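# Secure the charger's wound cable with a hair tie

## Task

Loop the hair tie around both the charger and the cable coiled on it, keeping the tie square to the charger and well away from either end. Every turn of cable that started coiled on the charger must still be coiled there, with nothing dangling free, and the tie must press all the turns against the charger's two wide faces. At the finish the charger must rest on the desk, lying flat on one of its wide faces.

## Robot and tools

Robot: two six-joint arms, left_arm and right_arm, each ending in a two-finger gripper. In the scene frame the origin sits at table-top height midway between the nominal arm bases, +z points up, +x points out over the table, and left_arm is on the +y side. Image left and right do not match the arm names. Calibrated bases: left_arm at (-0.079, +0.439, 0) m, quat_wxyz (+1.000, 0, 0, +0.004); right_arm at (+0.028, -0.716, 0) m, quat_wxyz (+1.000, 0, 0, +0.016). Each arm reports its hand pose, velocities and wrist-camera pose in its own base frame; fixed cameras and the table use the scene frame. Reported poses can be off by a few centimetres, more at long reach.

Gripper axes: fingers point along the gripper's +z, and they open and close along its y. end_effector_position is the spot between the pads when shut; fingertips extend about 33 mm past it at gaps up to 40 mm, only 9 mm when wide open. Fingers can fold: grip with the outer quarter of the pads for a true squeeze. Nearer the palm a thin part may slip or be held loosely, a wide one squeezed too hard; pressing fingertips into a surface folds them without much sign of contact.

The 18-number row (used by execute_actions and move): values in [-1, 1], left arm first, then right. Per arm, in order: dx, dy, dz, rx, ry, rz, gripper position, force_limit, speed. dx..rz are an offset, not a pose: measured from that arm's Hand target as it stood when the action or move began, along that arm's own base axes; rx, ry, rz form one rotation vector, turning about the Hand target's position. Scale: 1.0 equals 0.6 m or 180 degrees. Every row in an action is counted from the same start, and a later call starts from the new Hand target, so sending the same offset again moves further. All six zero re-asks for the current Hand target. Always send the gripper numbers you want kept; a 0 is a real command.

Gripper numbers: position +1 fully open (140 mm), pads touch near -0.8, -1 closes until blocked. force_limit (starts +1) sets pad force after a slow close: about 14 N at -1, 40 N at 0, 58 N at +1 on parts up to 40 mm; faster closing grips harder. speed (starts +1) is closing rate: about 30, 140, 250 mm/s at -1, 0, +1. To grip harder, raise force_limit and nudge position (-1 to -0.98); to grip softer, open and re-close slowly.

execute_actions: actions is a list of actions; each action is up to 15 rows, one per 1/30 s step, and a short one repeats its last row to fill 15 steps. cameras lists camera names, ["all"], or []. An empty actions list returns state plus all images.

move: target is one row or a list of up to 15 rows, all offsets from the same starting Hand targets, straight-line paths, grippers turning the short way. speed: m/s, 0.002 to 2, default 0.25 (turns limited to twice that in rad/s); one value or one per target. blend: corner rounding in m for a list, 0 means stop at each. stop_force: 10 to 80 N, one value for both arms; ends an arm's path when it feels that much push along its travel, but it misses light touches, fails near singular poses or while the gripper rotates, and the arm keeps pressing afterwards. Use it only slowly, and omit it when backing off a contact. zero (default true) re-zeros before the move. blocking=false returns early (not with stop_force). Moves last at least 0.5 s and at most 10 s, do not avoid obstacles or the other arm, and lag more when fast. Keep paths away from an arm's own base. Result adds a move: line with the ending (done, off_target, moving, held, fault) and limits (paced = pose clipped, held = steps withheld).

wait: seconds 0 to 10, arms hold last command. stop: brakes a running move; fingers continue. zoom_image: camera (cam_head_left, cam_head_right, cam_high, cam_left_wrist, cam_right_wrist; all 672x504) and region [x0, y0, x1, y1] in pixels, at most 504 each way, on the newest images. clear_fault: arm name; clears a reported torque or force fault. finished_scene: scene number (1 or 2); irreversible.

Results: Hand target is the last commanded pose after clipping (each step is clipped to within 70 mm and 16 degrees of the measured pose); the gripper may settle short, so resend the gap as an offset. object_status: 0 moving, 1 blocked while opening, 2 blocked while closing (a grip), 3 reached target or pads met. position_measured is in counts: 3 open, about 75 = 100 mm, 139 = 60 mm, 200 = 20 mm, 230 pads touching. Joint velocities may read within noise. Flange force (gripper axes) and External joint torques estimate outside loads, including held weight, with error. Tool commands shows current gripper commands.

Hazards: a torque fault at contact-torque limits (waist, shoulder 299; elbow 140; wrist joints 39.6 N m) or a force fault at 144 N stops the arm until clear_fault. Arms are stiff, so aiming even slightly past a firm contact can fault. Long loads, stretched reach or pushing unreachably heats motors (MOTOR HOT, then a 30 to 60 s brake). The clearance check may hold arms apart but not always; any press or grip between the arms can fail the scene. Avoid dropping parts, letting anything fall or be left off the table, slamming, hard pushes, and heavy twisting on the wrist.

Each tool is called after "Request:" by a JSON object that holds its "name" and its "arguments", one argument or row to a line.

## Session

Scene 1 done. Look at scene 2.

Request:
{"name": "execute_actions", "arguments": {
  "actions": []
}}

Scene clock: 0.00 s.
left_arm: end_effector_position=(+0.7292, -0.6401, +0.3415) position_measured=3 object_status=3 end_effector_quat_wxyz=(-0.070, +0.866, +0.484, +0.105) | right_arm: end_effector_position=(+0.6943, +0.1468, +0.1253) position_measured=3 object_status=3 end_effector_quat_wxyz=(+0.577, -0.520, -0.520, -0.356)
Joint positions: left_arm=[-0.837 0.787 0.652 0.243 1.787 -0.243] | right_arm=[-0.268 0.791 1.677 1.12 1.809 -0.74]
Joint velocities: within noise
Joint torques (N m): no reading
External joint torques (N m): no reading
Flange force (N): no reading
Hand target: left_arm +0.7292, -0.6401, +0.3415; -0.070, +0.866, +0.484, +0.105 | right_arm +0.6943, +0.1468, +0.1253; +0.577, -0.520, -0.520, -0.356
Tool commands: left_gripper/position=+1.0 left_gripper/force_limit=+1.0 left_gripper/speed=+1.0 right_gripper/position=+1.0 right_gripper/force_limit=+1.0 right_gripper/speed=+1.0

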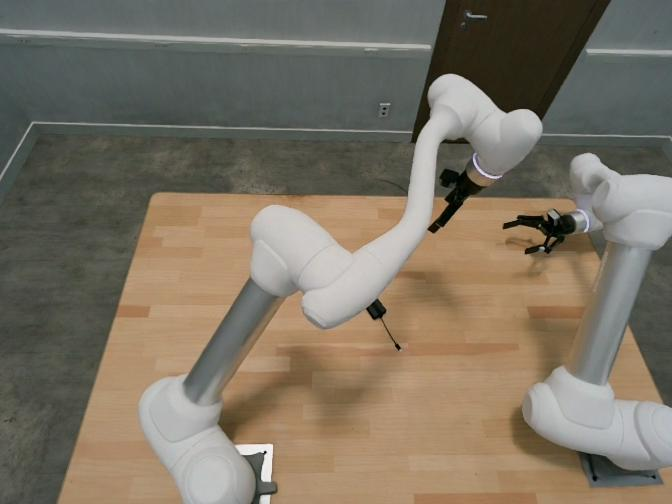

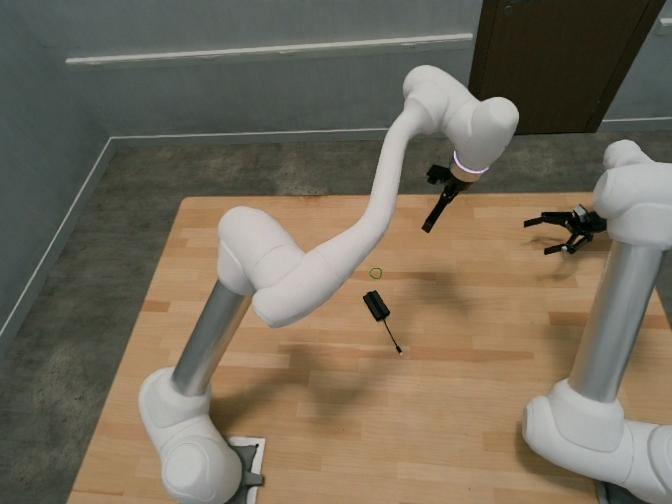

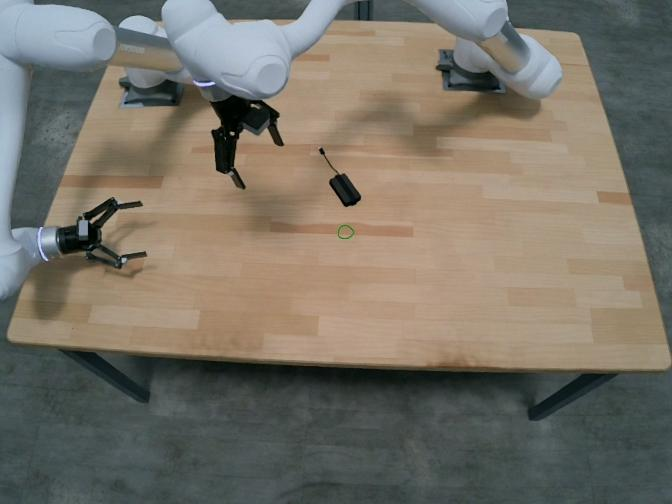

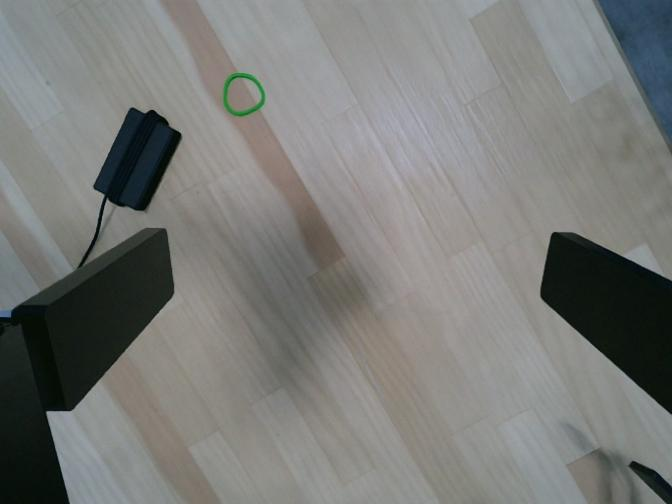

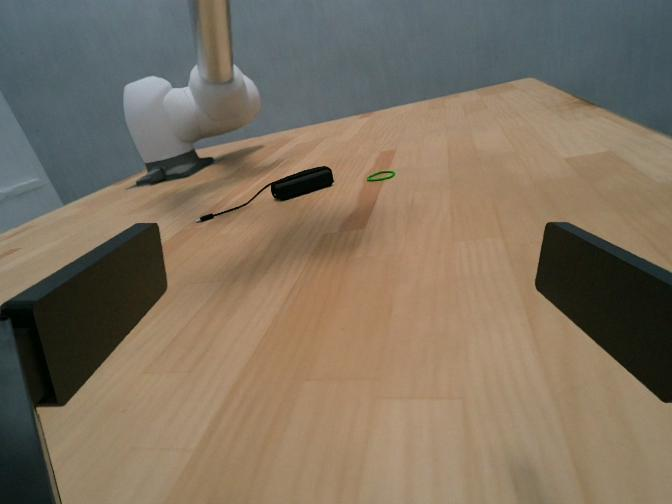

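Request:
{"name": "zoom_image", "arguments": {
  "camera": "cam_left_wrist",
  "region": [60, 50, 290, 280]
}}

Request:
{"name": "zoom_image", "arguments": {
  "camera": "cam_high",
  "region": [300, 130, 380, 250]
}}

Request:
{"name": "zoom_image", "arguments": {
  "camera": "cam_right_wrist",
  "region": [180, 130, 420, 250]
}}

Scaled by 2.191.

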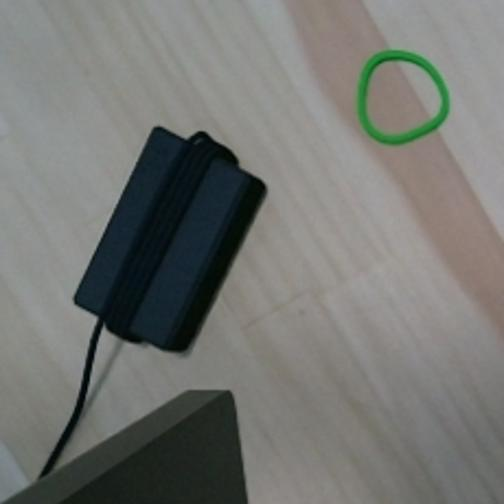

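Scaled by 4.200.

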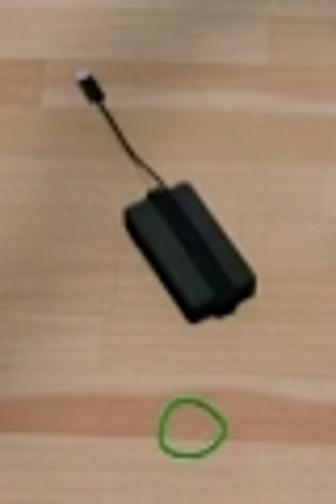

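Scaled by 2.100.

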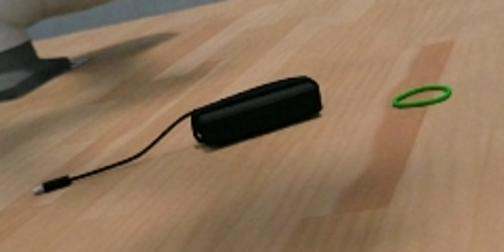

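Request:
{"name": "move", "arguments": {
  "target": [-0.165, 0.30, 0.031, -0.0467, 0.07, -0.3227, 1.0, 0, 0, -0.157, 0.088, 0.458, 0.034, -0.07, -0.07, -0.82, 0, 0],
  "speed": 0.3,
  "cameras": ["all"]
}}

Scene clock: 58.87 s.
left_arm: end_effector_position=(+0.6302, -0.4602, +0.3601) position_measured=3 object_status=3 end_effector_quat_wxyz=(+0.000, +1.000, +0.000, +0.000) | right_arm: end_effector_position=(+0.6002, +0.1995, +0.4000) position_measured=232 object_status=3 end_effector_quat_wxyz=(+0.501, -0.500, -0.500, -0.499)
Joint positions: left_arm=[-0.675 0.366 1.275 0 1.501 0.896] | right_arm=[-0.274 0.288 1.952 1.397 1.786 -0.687]
Joint torques (N m): left_arm=[-1.01 -81.07 -40.87 4.3 0.19 0.34] | right_arm=[-2.06 -66.63 -34.66 3.08 1.52 -0.28]
External joint torques (N m): left_arm=[1.44 1.33 -1.38 0.07 -0.23 -0.34] | right_arm=[2.11 1.99 -0.41 -0.37 0.25 0.28]
Flange force (N): left_arm=[5.2 2.0 -1.7] | right_arm=[-1.4 4.3 1.9]
Hand target: left_arm +0.6302, -0.4601, +0.3601; +0.000, +1.000, +0.000, +0.000 | right_arm +0.6001, +0.1996, +0.4001; +0.501, -0.500, -0.500, -0.499
Off the commanded pose: left_arm 0.000 m, 0 deg | right_arm 0.000 m, 0 deg.
move: done

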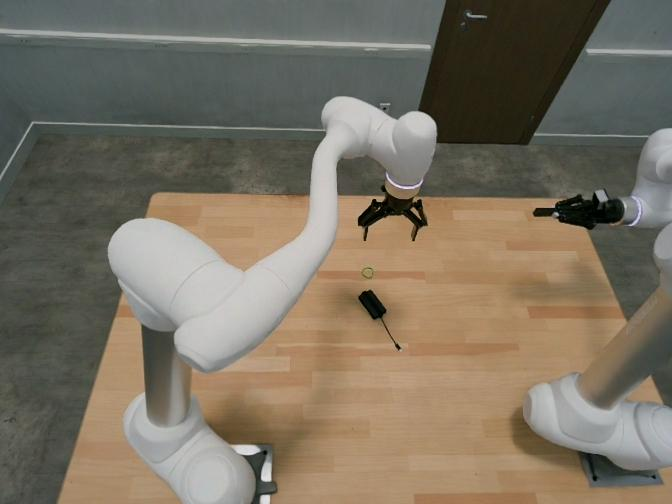

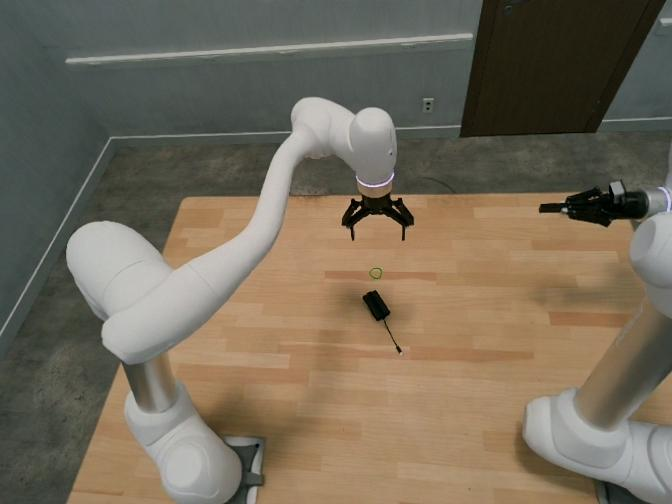

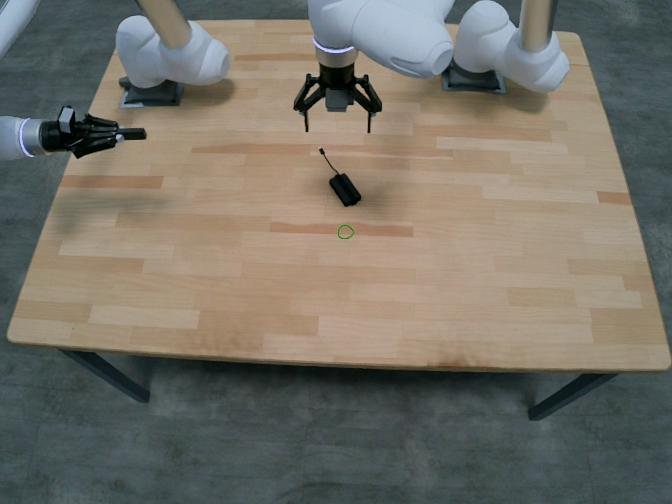

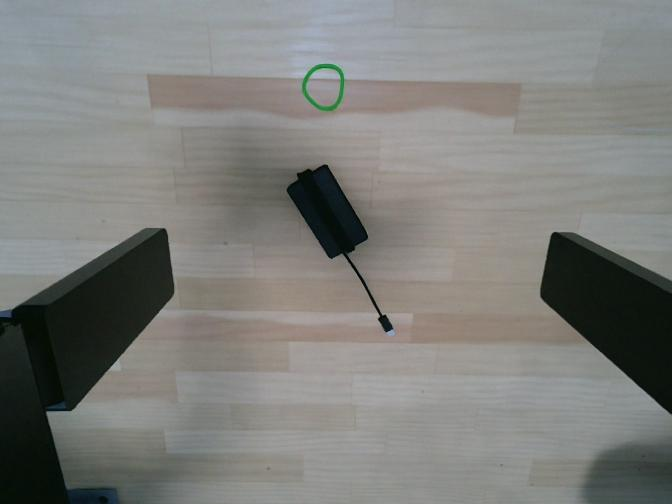

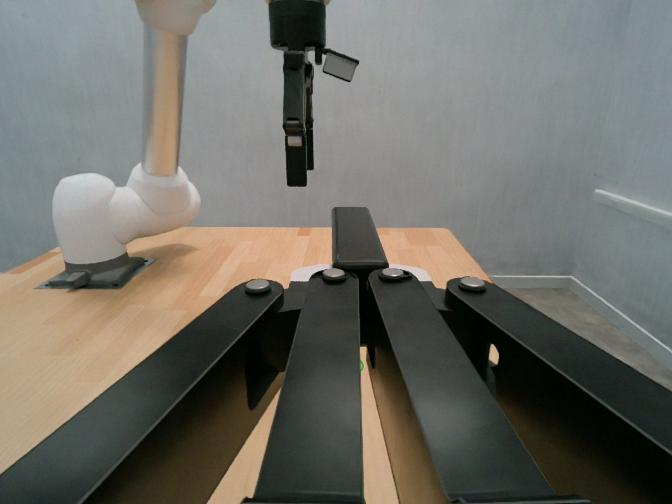

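Request:
{"name": "zoom_image", "arguments": {
  "camera": "cam_left_wrist",
  "region": [260, 50, 420, 350]
}}

Request:
{"name": "zoom_image", "arguments": {
  "camera": "cam_left_wrist",
  "region": [270, 150, 390, 270]
}}

Scaled by 1.680.

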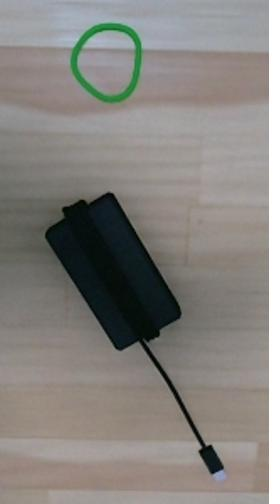

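Scaled by 4.200.

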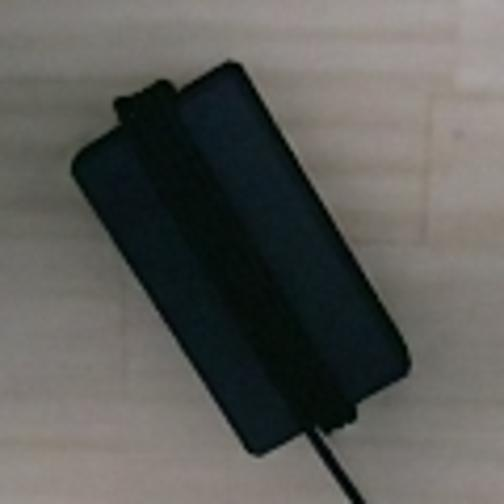

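Request:
{"name": "move", "arguments": {
  "target": [0.1297, 0.0658, -0.40, 0,0,0, -0.5, -1, 0, 0,0,0,0,0,0, -0.82, 0, 0],
  "speed": 0.25,
  "cameras": ["cam_left_wrist"]
}}

Scene clock: 81.93 s.
left_arm: end_effector_position=(+0.7081, -0.4206, +0.1202) position_measured=192 object_status=3 end_effector_quat_wxyz=(+0.000, +1.000, +0.000, +0.000) | right_arm: end_effector_position=(+0.6001, +0.1996, +0.4001) position_measured=232 object_status=3 end_effector_quat_wxyz=(+0.501, -0.500, -0.500, -0.499)
Joint positions: left_arm=[-0.578 0.533 1.47 0 1.138 0.993] | right_arm=[-0.274 0.288 1.952 1.397 1.786 -0.687]
Joint torques (N m): left_arm=[-1.35 -91.91 -37.45 3.89 0.18 0.25] | right_arm=[-1.93 -66.8 -34.64 3.17 1.52 -0.29]
External joint torques (N m): left_arm=[1.63 0.19 -1.06 0.08 -0.23 -0.25] | right_arm=[1.79 1.66 -0.62 -0.44 0.26 0.29]
Flange force (N): left_arm=[3.1 -0.1 -0.4] | right_arm=[-0.9 4.1 1.3]
Hand target: left_arm +0.7081, -0.4207, +0.1201; +0.000, +1.000, +0.000, +0.000 | right_arm +0.6001, +0.1996, +0.4001; +0.501, -0.500, -0.500, -0.499
Off the commanded pose: left_arm 0.000 m, 0 deg | right_arm 0.000 m, 0 deg.
move: done
Images, in order (width x height): cam_left_wrist 672x504.

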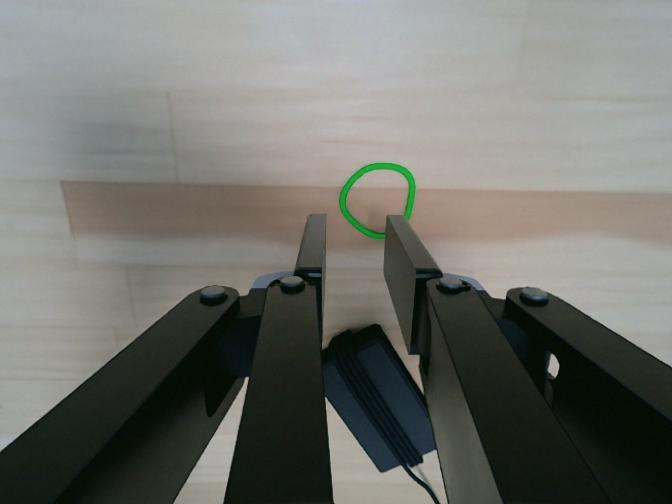

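Request:
{"name": "move", "arguments": {
  "target": [0.0032, 0.005, -0.1402, 0,0,0, -0.5, -1, -1, 0,0,0,0,0,0, -0.82, 0, 0],
  "speed": 0.08,
  "stop_force": 12
}}

Request:
{"name": "move", "arguments": {
  "target": [0, 0, 0, 0,0,0, -1, -1, -1, 0,0,0,0,0,0, -0.82, 0, 0],
  "cameras": ["cam_left_wrist"]
}}

Scene clock: 94.80 s.
left_arm: end_effector_position=(+0.7100, -0.4177, +0.0360) position_measured=192 object_status=3 end_effector_quat_wxyz=(+0.000, +1.000, +0.000, +0.000) | right_arm: end_effector_position=(+0.6001, +0.1996, +0.4001) position_measured=232 object_status=3 end_effector_quat_wxyz=(+0.501, -0.500, -0.500, -0.499)
Joint positions: left_arm=[-0.574 0.598 1.532 0 1.011 0.997] | right_arm=[-0.274 0.288 1.952 1.397 1.786 -0.687]
Joint torques (N m): left_arm=[-1.51 -96.02 -34.78 3.59 0.19 0.3] | right_arm=[-2.04 -66.81 -34.7 3.15 1.5 -0.33]
External joint torques (N m): left_arm=[0.97 1.52 -1.12 0.1 -0.24 -0.3] | right_arm=[2.05 2.01 -0.4 -0.44 0.28 0.32]
Flange force (N): left_arm=[4.3 1.6 1.0] | right_arm=[-1.3 4.3 1.7]
Hand target: left_arm +0.7100, -0.4177, +0.0360; +0.000, +1.000, +0.000, +0.000 | right_arm +0.6001, +0.1996, +0.4001; +0.501, -0.500, -0.500, -0.499
Off the commanded pose: left_arm 0.000 m, 0 deg | right_arm 0.000 m, 0 deg.
move: done

Scene clock: 95.73 s.
left_arm: end_effector_position=(+0.7100, -0.4177, +0.0360) position_measured=225 object_status=2 end_effector_quat_wxyz=(+0.000, +1.000, +0.000, +0.000) | right_arm: end_effector_position=(+0.6001, +0.1996, +0.4001) position_measured=232 object_status=3 end_effector_quat_wxyz=(+0.501, -0.500, -0.500, -0.499)
Joint positions: left_arm=[-0.574 0.598 1.532 0 1.011 0.997] | right_arm=[-0.274 0.288 1.952 1.397 1.786 -0.687]
Joint torques (N m): left_arm=[-1.17 -95.48 -34.49 3.59 0.18 0.35] | right_arm=[-2.08 -66.81 -34.74 3.17 1.52 -0.3]
External joint torques (N m): left_arm=[1.37 0.81 -1.42 0.13 -0.23 -0.35] | right_arm=[1.92 2 -0.45 -0.45 0.26 0.3]
Flange force (N): left_arm=[4.3 1.1 0.1] | right_arm=[-1.3 4.3 1.5]
Hand target: left_arm +0.7100, -0.4177, +0.0360; +0.000, +1.000, +0.000, +0.000 | right_arm +0.6001, +0.1996, +0.4001; +0.501, -0.500, -0.500, -0.499
Off the commanded pose: left_arm 0.000 m, 0 deg | right_arm 0.000 m, 0 deg.
move: done
Images, in order (width x height): cam_left_wrist 672x504.

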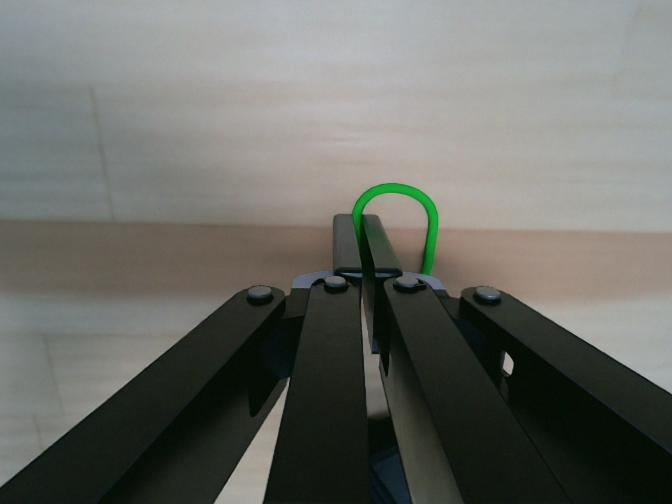

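Request:
{"name": "move", "arguments": {
  "target": [
    [0, 0, 0.15, 0,0,0, -1, -1, -1, -0.03, 0.0, 0.083, 0,0,0, -0.82, 0, 0],
    [-0.133, -0.187, 0.523, 0,0,0, -1, -1, -1, -0.09, 0.25, 0.083, -0.1954, 0.4717, -0.1954, -0.82, 0, 0]
  ],
  "speed": [0.15, 0.25],
  "blend": [0.03, 0],
  "cameras": ["cam_left_wrist", "cam_right_wrist"]
}}

Scene clock: 114.30 s.
left_arm: end_effector_position=(+0.6302, -0.5298, +0.3499) position_measured=225 object_status=2 end_effector_quat_wxyz=(+0.000, +1.000, +0.000, +0.000) | right_arm: end_effector_position=(+0.5461, +0.3496, +0.4499) position_measured=232 object_status=3 end_effector_quat_wxyz=(-0.384, +0.923, -0.001, +0.000)
Joint positions: left_arm=[-0.741 0.44 1.186 0 1.515 0.83] | right_arm=[0.144 0.008 1.721 0.8 1.358 1.56]
Joint torques (N m): left_arm=[-1.14 -88.27 -40.82 4.3 0.2 0.3] | right_arm=[-2.01 -44.37 -42.07 5.46 -0.28 -0.33]
External joint torques (N m): left_arm=[1.1 1.63 -1.41 0.07 -0.25 -0.3] | right_arm=[1.91 1.52 -0.51 -0.53 0.25 0.3]
Flange force (N): left_arm=[5.5 3.3 -1.7] | right_arm=[2.7 -3.8 2.0]
Hand target: left_arm +0.6302, -0.5299, +0.3498; +0.000, +1.000, +0.000, +0.000 | right_arm +0.5461, +0.3496, +0.4499; -0.384, +0.923, -0.001, +0.000
Off the commanded pose: left_arm 0.000 m, 0 deg | right_arm 0.000 m, 0 deg.
move: done
Images, in order (width x height): cam_left_wrist 672x504, cam_right_wrist 672x504.

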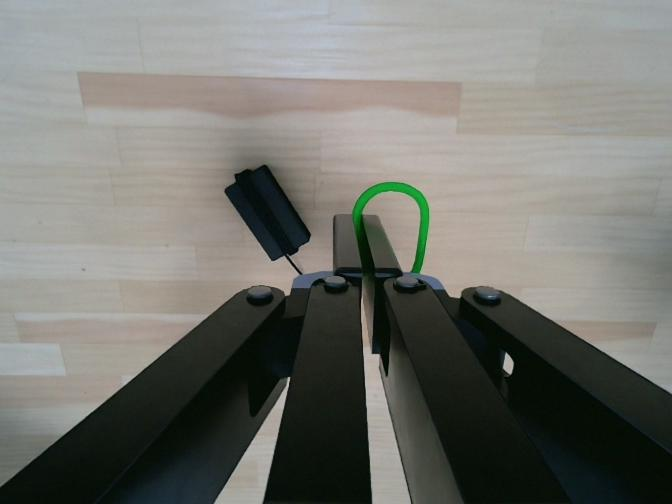

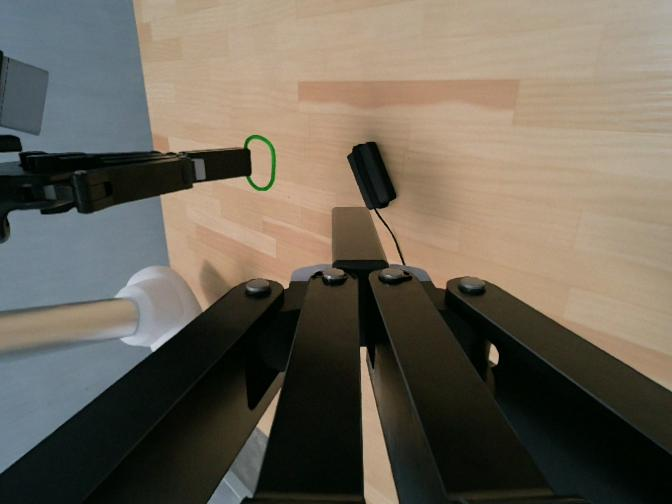

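Request:
{"name": "move", "arguments": {
  "target": [
    [0, 0.02, 0, 0,-0.3536,-0.3536, -1, -1, -1, 0, 0, 0, 0,0,0, -0.82, 0, 0],
    [0, 0.0538, 0, 0,-0.707,-0.707, -1, -1, -1, 0, 0.05, -0.1, 0.25,0,0, -0.82, 0, 0]
  ],
  "speed": 0.4,
  "blend": [0.02, 0],
  "cameras": ["cam_left_wrist", "cam_right_wrist", "cam_high"]
}}

Scene clock: 167.87 s.
left_arm: end_effector_position=(+0.6302, -0.4976, +0.3498) position_measured=225 object_status=2 end_effector_quat_wxyz=(+0.000, +0.000, +0.707, -0.707) | right_arm: end_effector_position=(+0.5461, +0.3796, +0.3899) position_measured=232 object_status=3 end_effector_quat_wxyz=(+0.708, -0.706, +0.000, +0.000)
Joint positions: left_arm=[-0.309 0.391 1.916 1.36 -1.343 2.331] | right_arm=[0.023 0.208 2.086 1.588 1.555 0.848]
Joint torques (N m): left_arm=[-1.46 -77.14 -33.42 -1.46 -1.61 0.28] | right_arm=[-2.05 -58.06 -34.25 2.51 1.6 -0.36]
External joint torques (N m): left_arm=[1.61 2.47 -1.51 0.13 -0.31 -0.32] | right_arm=[2.15 1.98 -0.44 -0.48 0.25 0.32]
Flange force (N): left_arm=[-7.1 1.4 -1.3] | right_arm=[3.6 1.4 3.3]
Hand target: left_arm +0.6302, -0.4976, +0.3498; +0.000, +0.000, +0.707, -0.707 | right_arm +0.5461, +0.3796, +0.3899; +0.708, -0.706, +0.000, +0.000
Off the commanded pose: left_arm 0.000 m, 0 deg | right_arm 0.000 m, 0 deg.
move: done
Images, in order (width x height): cam_high 672x504, cam_left_wrist 672x504, cam_right_wrist 672x504.

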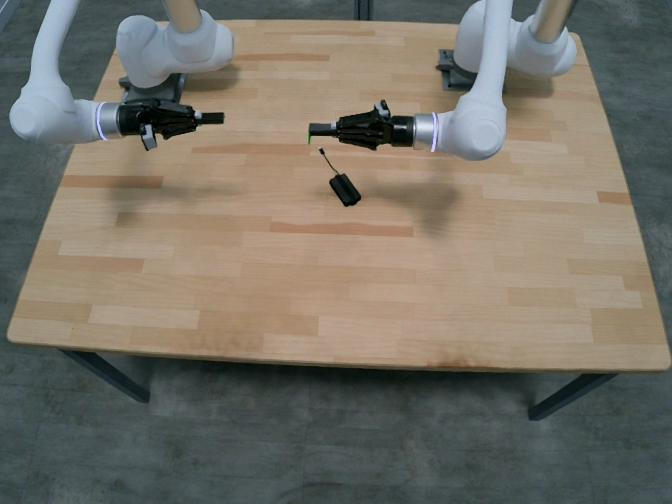

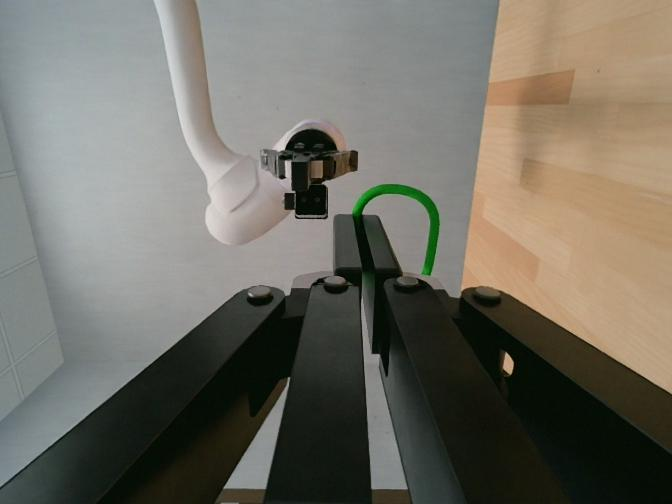

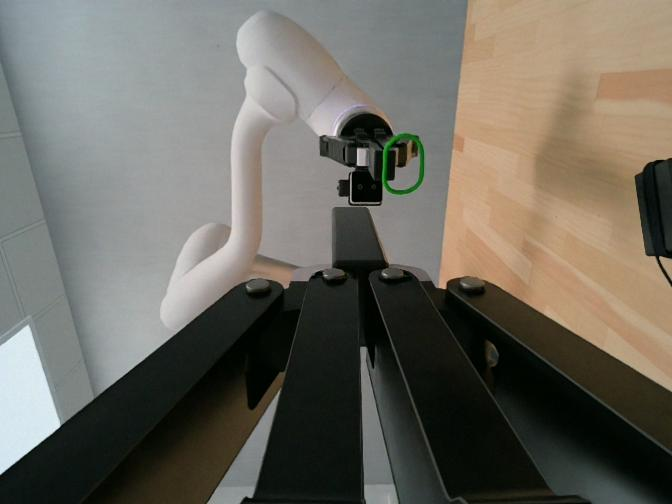

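Request:
{"name": "zoom_image", "arguments": {
  "camera": "cam_right_wrist",
  "region": [310, 90, 450, 230]
}}

Scaled by 3.600.

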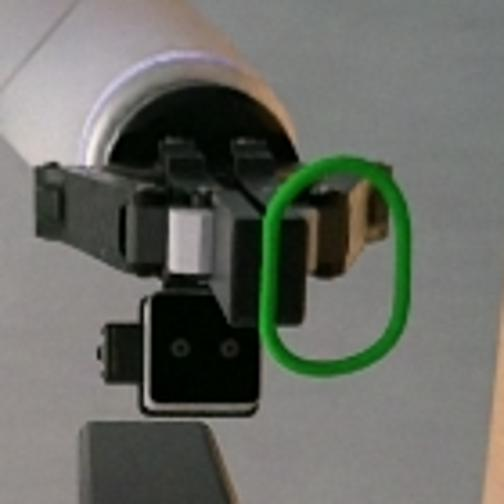

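Request:
{"name": "move", "arguments": {
  "target": [0,0,0,0,0,0, -1, -1, -1, 0.0158, 0.2617, -0.0967, 0,0,0, -0.82, 0, 0],
  "speed": 0.15,
  "cameras": ["cam_left_wrist", "cam_right_wrist"]
}}

Request:
{"name": "zoom_image", "arguments": {
  "camera": "cam_right_wrist",
  "region": [270, 130, 410, 270]
}}

Request:
{"name": "zoom_image", "arguments": {
  "camera": "cam_left_wrist",
  "region": [280, 120, 480, 320]
}}

Scene clock: 183.10 s.
left_arm: end_effector_position=(+0.6302, -0.4976, +0.3498) position_measured=225 object_status=2 end_effector_quat_wxyz=(+0.000, +0.000, +0.707, -0.707) | right_arm: end_effector_position=(+0.5556, +0.5366, +0.3319) position_measured=232 object_status=3 end_effector_quat_wxyz=(+0.708, -0.706, +0.000, +0.000)
Joint positions: left_arm=[-0.309 0.391 1.916 1.36 -1.343 2.331] | right_arm=[0.294 0.34 2.044 1.789 1.372 0.737]
Joint torques (N m): left_arm=[-1.13 -76.42 -33.71 -1.48 -1.66 0.28] | right_arm=[-2.38 -69.92 -32.67 1.6 1.82 -0.35]
External joint torques (N m): left_arm=[0.93 1.77 -1.23 0.19 -0.27 -0.32] | right_arm=[2.44 1.8 -0.57 -0.41 0.26 0.3]
Flange force (N): left_arm=[-5.4 0.7 -0.7] | right_arm=[2.4 1.4 4.3]
Hand target: left_arm +0.6302, -0.4976, +0.3498; +0.000, +0.000, +0.707, -0.707 | right_arm +0.5556, +0.5366, +0.3318; +0.708, -0.706, +0.000, +0.000
Off the commanded pose: left_arm 0.000 m, 0 deg | right_arm 0.000 m, 0 deg.
move: done
Images, in order (width x height): cam_left_wrist 672x504, cam_right_wrist 672x504.

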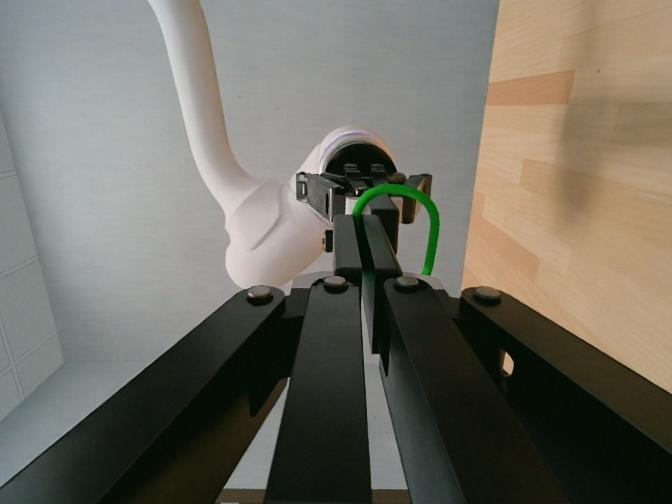

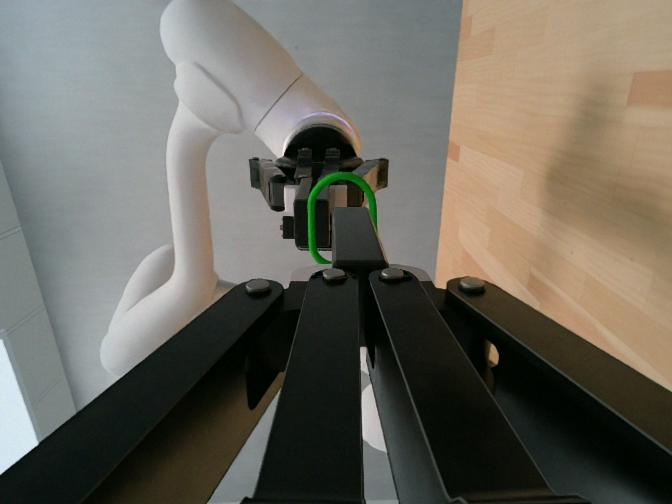

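Scaled by 3.600.

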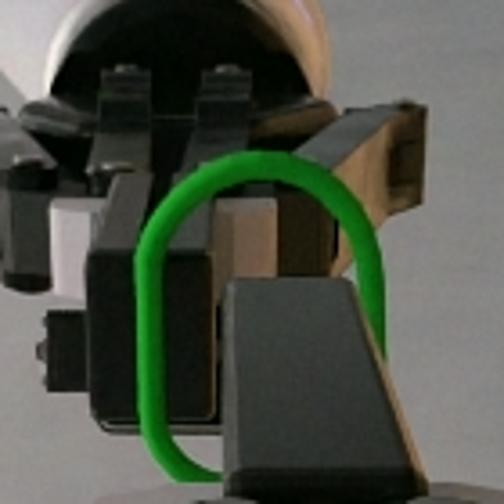

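Scaled by 2.520.

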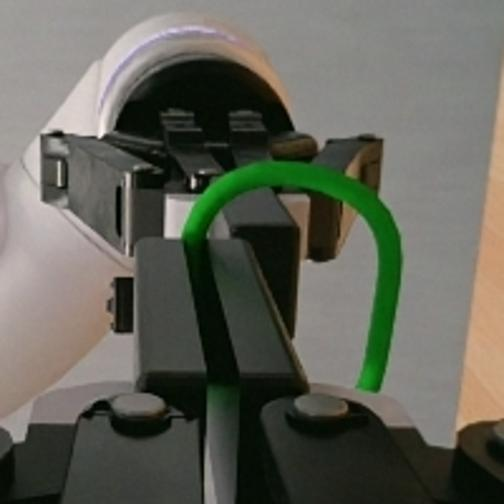

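Request:
{"name": "move", "arguments": {
  "target": [0,0,0,0,0,0, -1, -1, -1, 0, 0.1055, 0, 0,0,0, -0.82, 0, 0],
  "speed": 0.05,
  "cameras": ["cam_left_wrist", "cam_right_wrist"]
}}

Request:
{"name": "zoom_image", "arguments": {
  "camera": "cam_right_wrist",
  "region": [230, 110, 430, 310]
}}

Request:
{"name": "zoom_image", "arguments": {
  "camera": "cam_left_wrist",
  "region": [280, 120, 480, 320]
}}

Scene clock: 194.93 s.
left_arm: end_effector_position=(+0.6302, -0.4976, +0.3498) position_measured=225 object_status=2 end_effector_quat_wxyz=(+0.000, +0.000, +0.707, -0.707) | right_arm: end_effector_position=(+0.5556, +0.5999, +0.3318) position_measured=232 object_status=3 end_effector_quat_wxyz=(+0.708, -0.706, +0.000, +0.000)
Joint positions: left_arm=[-0.309 0.391 1.916 1.36 -1.343 2.331] | right_arm=[0.393 0.37 1.996 1.86 1.301 0.736]
Joint torques (N m): left_arm=[-1.19 -76.61 -33.92 -1.51 -1.65 0.26] | right_arm=[-2.14 -74.06 -33.4 1.36 1.8 -0.34]
External joint torques (N m): left_arm=[1.2 1.85 -1.04 0.21 -0.28 -0.31] | right_arm=[2.31 2.59 -0.24 -0.45 0.28 0.29]
Flange force (N): left_arm=[-5.2 1.0 -1.2] | right_arm=[2.5 2.5 4.3]
Hand target: left_arm +0.6302, -0.4976, +0.3498; +0.000, +0.000, +0.707, -0.707 | right_arm +0.5556, +0.5999, +0.3318; +0.708, -0.706, +0.000, +0.000
Off the commanded pose: left_arm 0.000 m, 0 deg | right_arm 0.000 m, 0 deg.
move: done
Images, in order (width x height): cam_left_wrist 672x504, cam_right_wrist 672x504.

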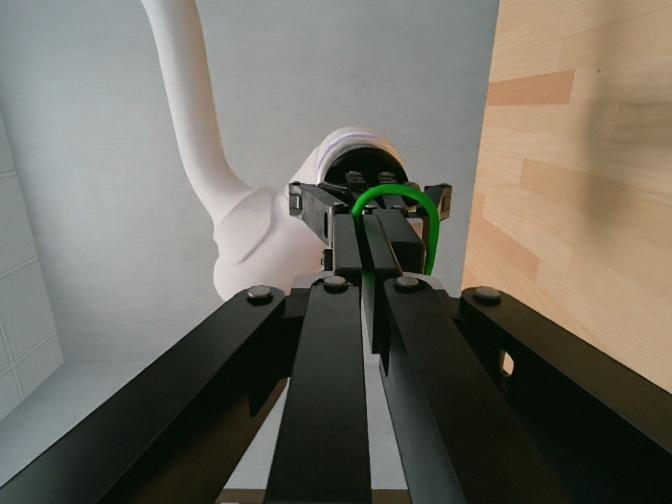

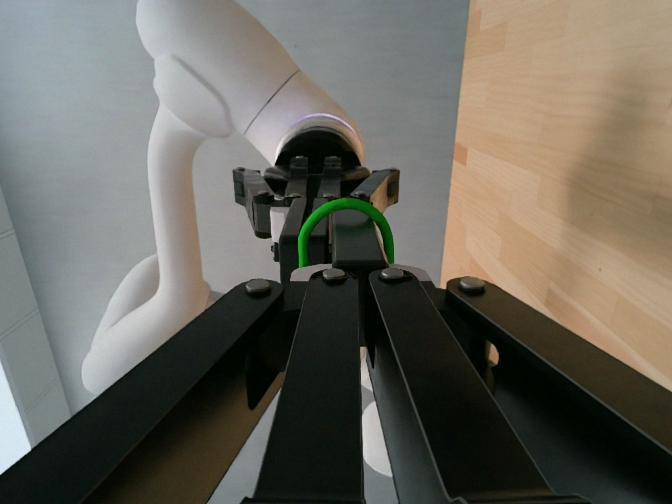

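Scaled by 2.520.

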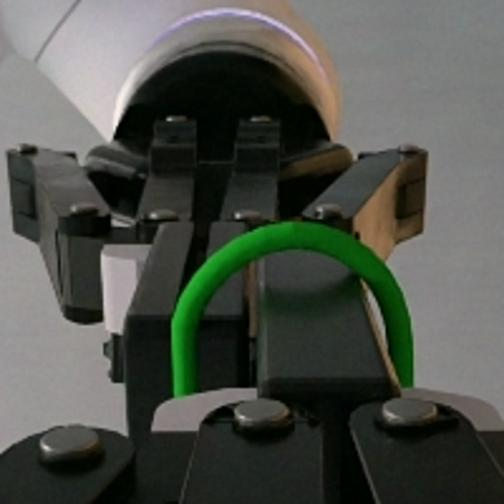

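Scaled by 2.520.

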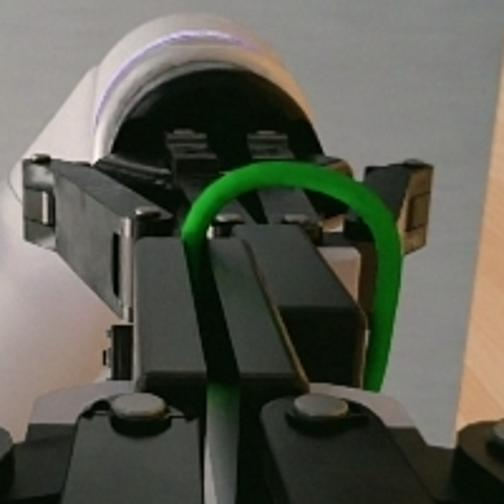

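Request:
{"name": "move", "arguments": {
  "target": [
    [0,0,0,0,0,0, -1, -1, -1, 0, 0, -0.0167, 0,0,0, -0.82, 0, -1],
    [0,0,0,0,0,0, -1, -1, -1, 0, 0, -0.0167, 0,-0.5,0, -0.82, 0, -1]
  ],
  "speed": [0.03, 0.2],
  "cameras": ["cam_left_wrist", "cam_right_wrist"]
}}

Request:
{"name": "zoom_image", "arguments": {
  "camera": "cam_right_wrist",
  "region": [230, 110, 430, 310]
}}

Request:
{"name": "zoom_image", "arguments": {
  "camera": "cam_left_wrist",
  "region": [280, 120, 480, 320]
}}

Scene clock: 209.67 s.
left_arm: end_effector_position=(+0.6302, -0.4976, +0.3498) position_measured=225 object_status=2 end_effector_quat_wxyz=(+0.000, +0.000, +0.707, -0.707) | right_arm: end_effector_position=(+0.5558, +0.5999, +0.3220) position_measured=232 object_status=3 end_effector_quat_wxyz=(+0.501, -0.500, -0.500, -0.499)
Joint positions: left_arm=[-0.309 0.391 1.916 1.36 -1.343 2.331] | right_arm=[0.392 0.383 2 1.861 1.306 -0.85]
Joint torques (N m): left_arm=[-1.38 -76.56 -33.81 -1.52 -1.7 0.29] | right_arm=[-2.16 -74.6 -32.69 1.39 1.78 -0.32]
External joint torques (N m): left_arm=[1.39 2.01 -1.11 0.21 -0.22 -0.34] | right_arm=[2.37 2.32 -0.48 -0.49 0.33 0.32]
Flange force (N): left_arm=[-5.7 1.0 -1.3] | right_arm=[-2.1 2.6 4.3]
Hand target: left_arm +0.6302, -0.4976, +0.3498; +0.000, +0.000, +0.707, -0.707 | right_arm +0.5556, +0.5999, +0.3218; +0.501, -0.500, -0.500, -0.499
Off the commanded pose: left_arm 0.000 m, 0 deg | right_arm 0.000 m, 0 deg.
move: done
Images, in order (width x height): cam_left_wrist 672x504, cam_right_wrist 672x504.

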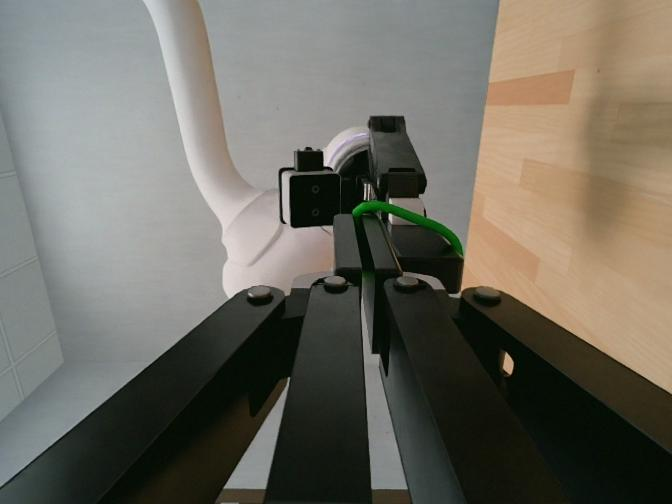

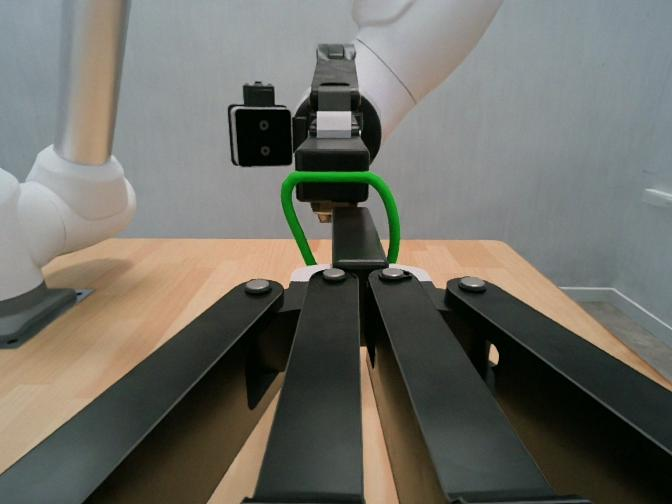

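Scaled by 2.520.

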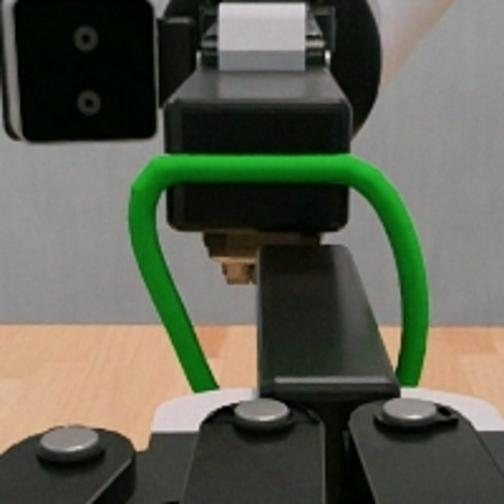

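Scaled by 2.520.

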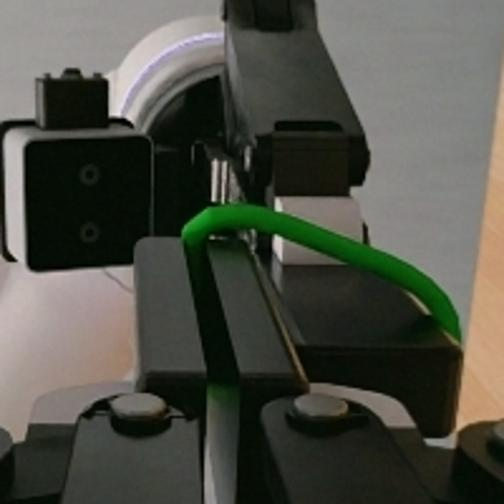

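Request:
{"name": "move", "arguments": {
  "target": [
    [0,0,0.005,0,0,0, -1, -1, -1, 0, 0, 0, 0,0,0, -0.82, 0, -1],
    [0,0,0.005,0,0,0, -1, -1, -1, 0, 0, 0, 0,0,0, -0.45, 0, -1]
  ],
  "speed": 0.03,
  "cameras": ["cam_left_wrist", "cam_right_wrist"]
}}

Request:
{"name": "zoom_image", "arguments": {
  "camera": "cam_right_wrist",
  "region": [230, 110, 430, 310]
}}

Request:
{"name": "zoom_image", "arguments": {
  "camera": "cam_left_wrist",
  "region": [280, 120, 480, 320]
}}

Scene clock: 221.10 s.
left_arm: end_effector_position=(+0.6302, -0.4976, +0.3528) position_measured=225 object_status=2 end_effector_quat_wxyz=(+0.000, +0.000, +0.707, -0.707) | right_arm: end_effector_position=(+0.5556, +0.5999, +0.3218) position_measured=186 object_status=0 end_effector_quat_wxyz=(+0.501, -0.500, -0.500, -0.499)
Joint positions: left_arm=[-0.309 0.388 1.914 1.361 -1.342 2.326] | right_arm=[0.392 0.383 2 1.861 1.306 -0.85]
Joint torques (N m): left_arm=[-1.63 -77.87 -34.78 -1.85 -2.26 0.26] | right_arm=[-2.31 -72.67 -32.03 0.98 1.17 -0.34]
External joint torques (N m): left_arm=[1.41 3.26 -0.33 0.55 0.34 -0.3] | right_arm=[2.42 0.32 -1.13 -0.06 0.94 0.34]
Flange force (N): left_arm=[-5.8 2.6 -1.0] | right_arm=[0.4 1.4 3.7]
Hand target: left_arm +0.6302, -0.4976, +0.3528; +0.000, +0.000, +0.707, -0.707 | right_arm +0.5556, +0.5999, +0.3218; +0.501, -0.500, -0.500, -0.499
Off the commanded pose: left_arm 0.000 m, 0 deg | right_arm 0.000 m, 0 deg.
move: done
Images, in order (width x height): cam_left_wrist 672x504, cam_right_wrist 672x504.

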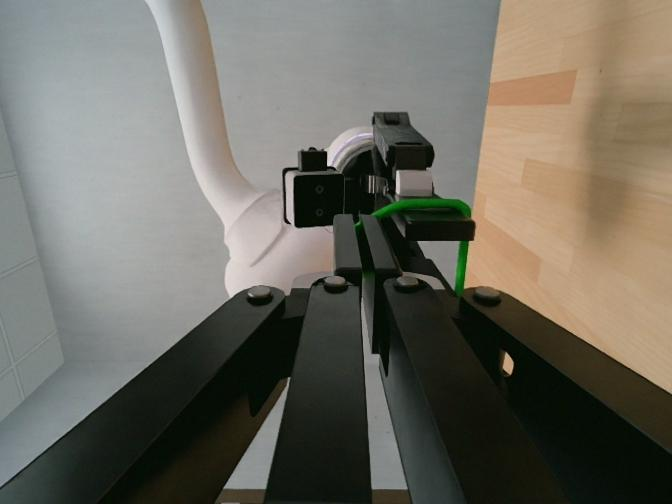

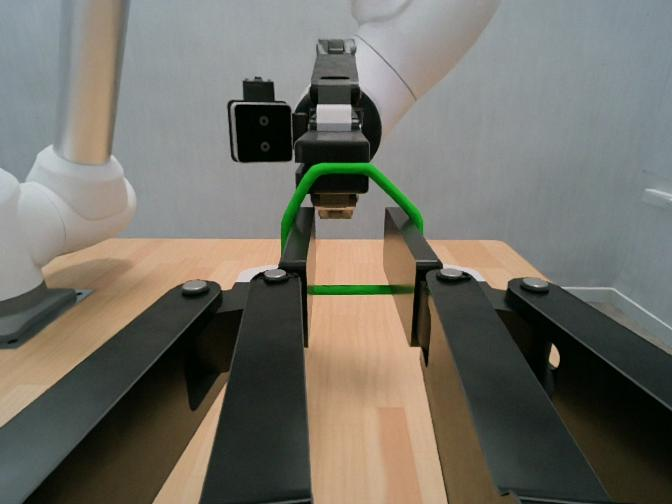

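Scaled by 2.520.

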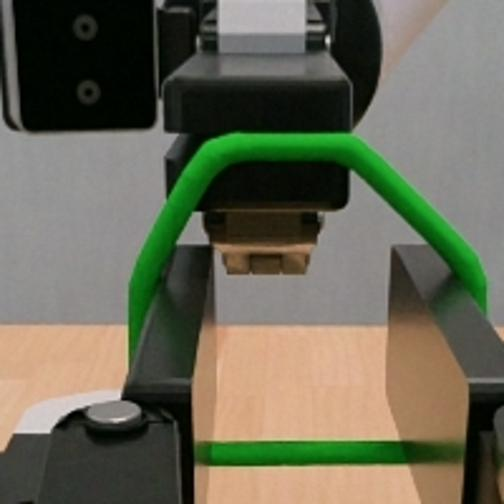

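Scaled by 2.520.

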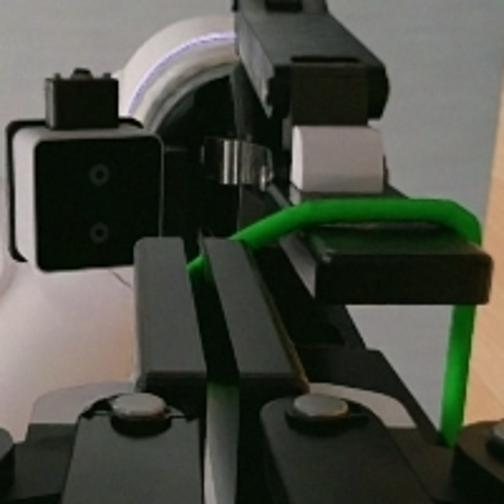

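Request:
{"name": "move", "arguments": {
  "target": [
    [0,0,0,0,0,0, -0.72, -1, -1, 0, 0, 0, 0,0,0, -0.45, 0, -1],
    [0,0.1,0,0,0,0, -0.72, -1, -1, 0, 0, 0, 0,0,0, -0.45, 0, -1]
  ],
  "speed": 0.05,
  "cameras": ["cam_left_wrist", "cam_right_wrist"]
}}

Request:
{"name": "zoom_image", "arguments": {
  "camera": "cam_left_wrist",
  "region": [280, 120, 480, 320]
}}

Scene clock: 226.90 s.
left_arm: end_effector_position=(+0.6302, -0.4376, +0.3528) position_measured=219 object_status=3 end_effector_quat_wxyz=(+0.000, +0.000, +0.707, -0.707) | right_arm: end_effector_position=(+0.5556, +0.5999, +0.3218) position_measured=186 object_status=3 end_effector_quat_wxyz=(+0.501, -0.500, -0.500, -0.499)
Joint positions: left_arm=[-0.219 0.372 1.939 1.422 -1.409 2.323] | right_arm=[0.392 0.383 2 1.861 1.306 -0.85]
Joint torques (N m): left_arm=[-1.55 -74.46 -33.42 -1.75 -1.6 0.27] | right_arm=[-1.86 -74.59 -32.78 1.3 1.83 -0.34]
External joint torques (N m): left_arm=[1.57 1.92 -1.24 0.2 -0.31 -0.31] | right_arm=[1.79 2.88 -0.19 -0.39 0.26 0.34]
Flange force (N): left_arm=[-5.7 0.9 -2.2] | right_arm=[-2.9 3.0 3.7]
Hand target: left_arm +0.6302, -0.4376, +0.3528; +0.000, +0.000, +0.707, -0.707 | right_arm +0.5556, +0.5999, +0.3218; +0.501, -0.500, -0.500, -0.499
Off the commanded pose: left_arm 0.000 m, 0 deg | right_arm 0.000 m, 0 deg.
move: done
Images, in order (width x height): cam_left_wrist 672x504, cam_right_wrist 672x504.

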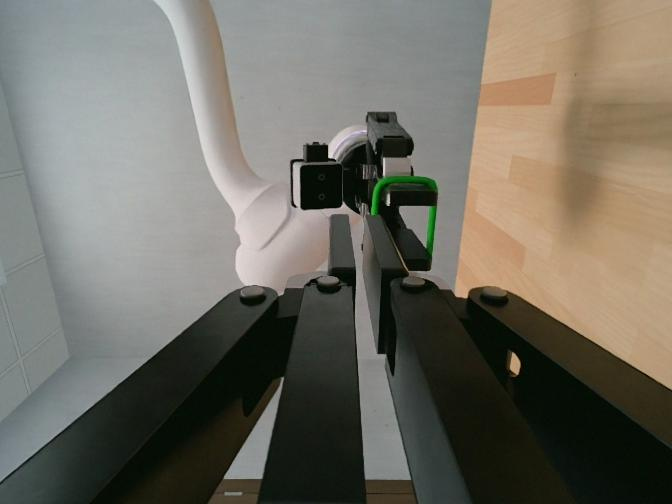

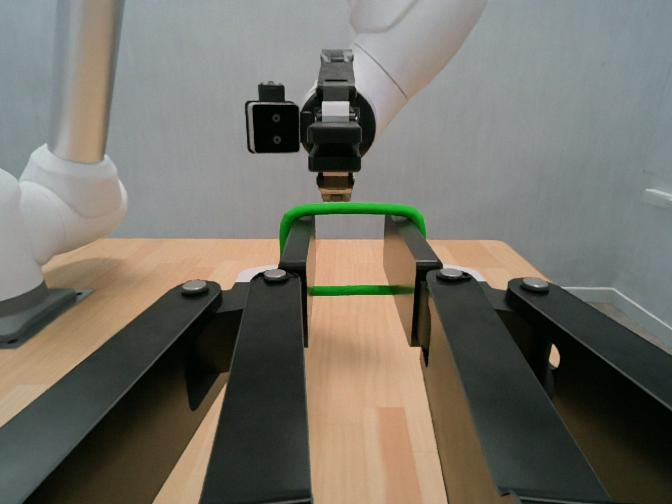

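Scaled by 2.520.

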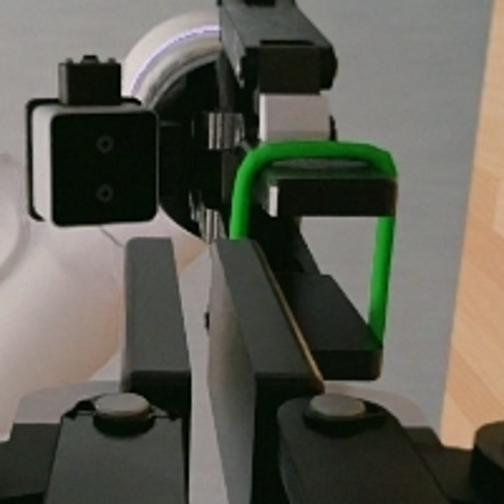

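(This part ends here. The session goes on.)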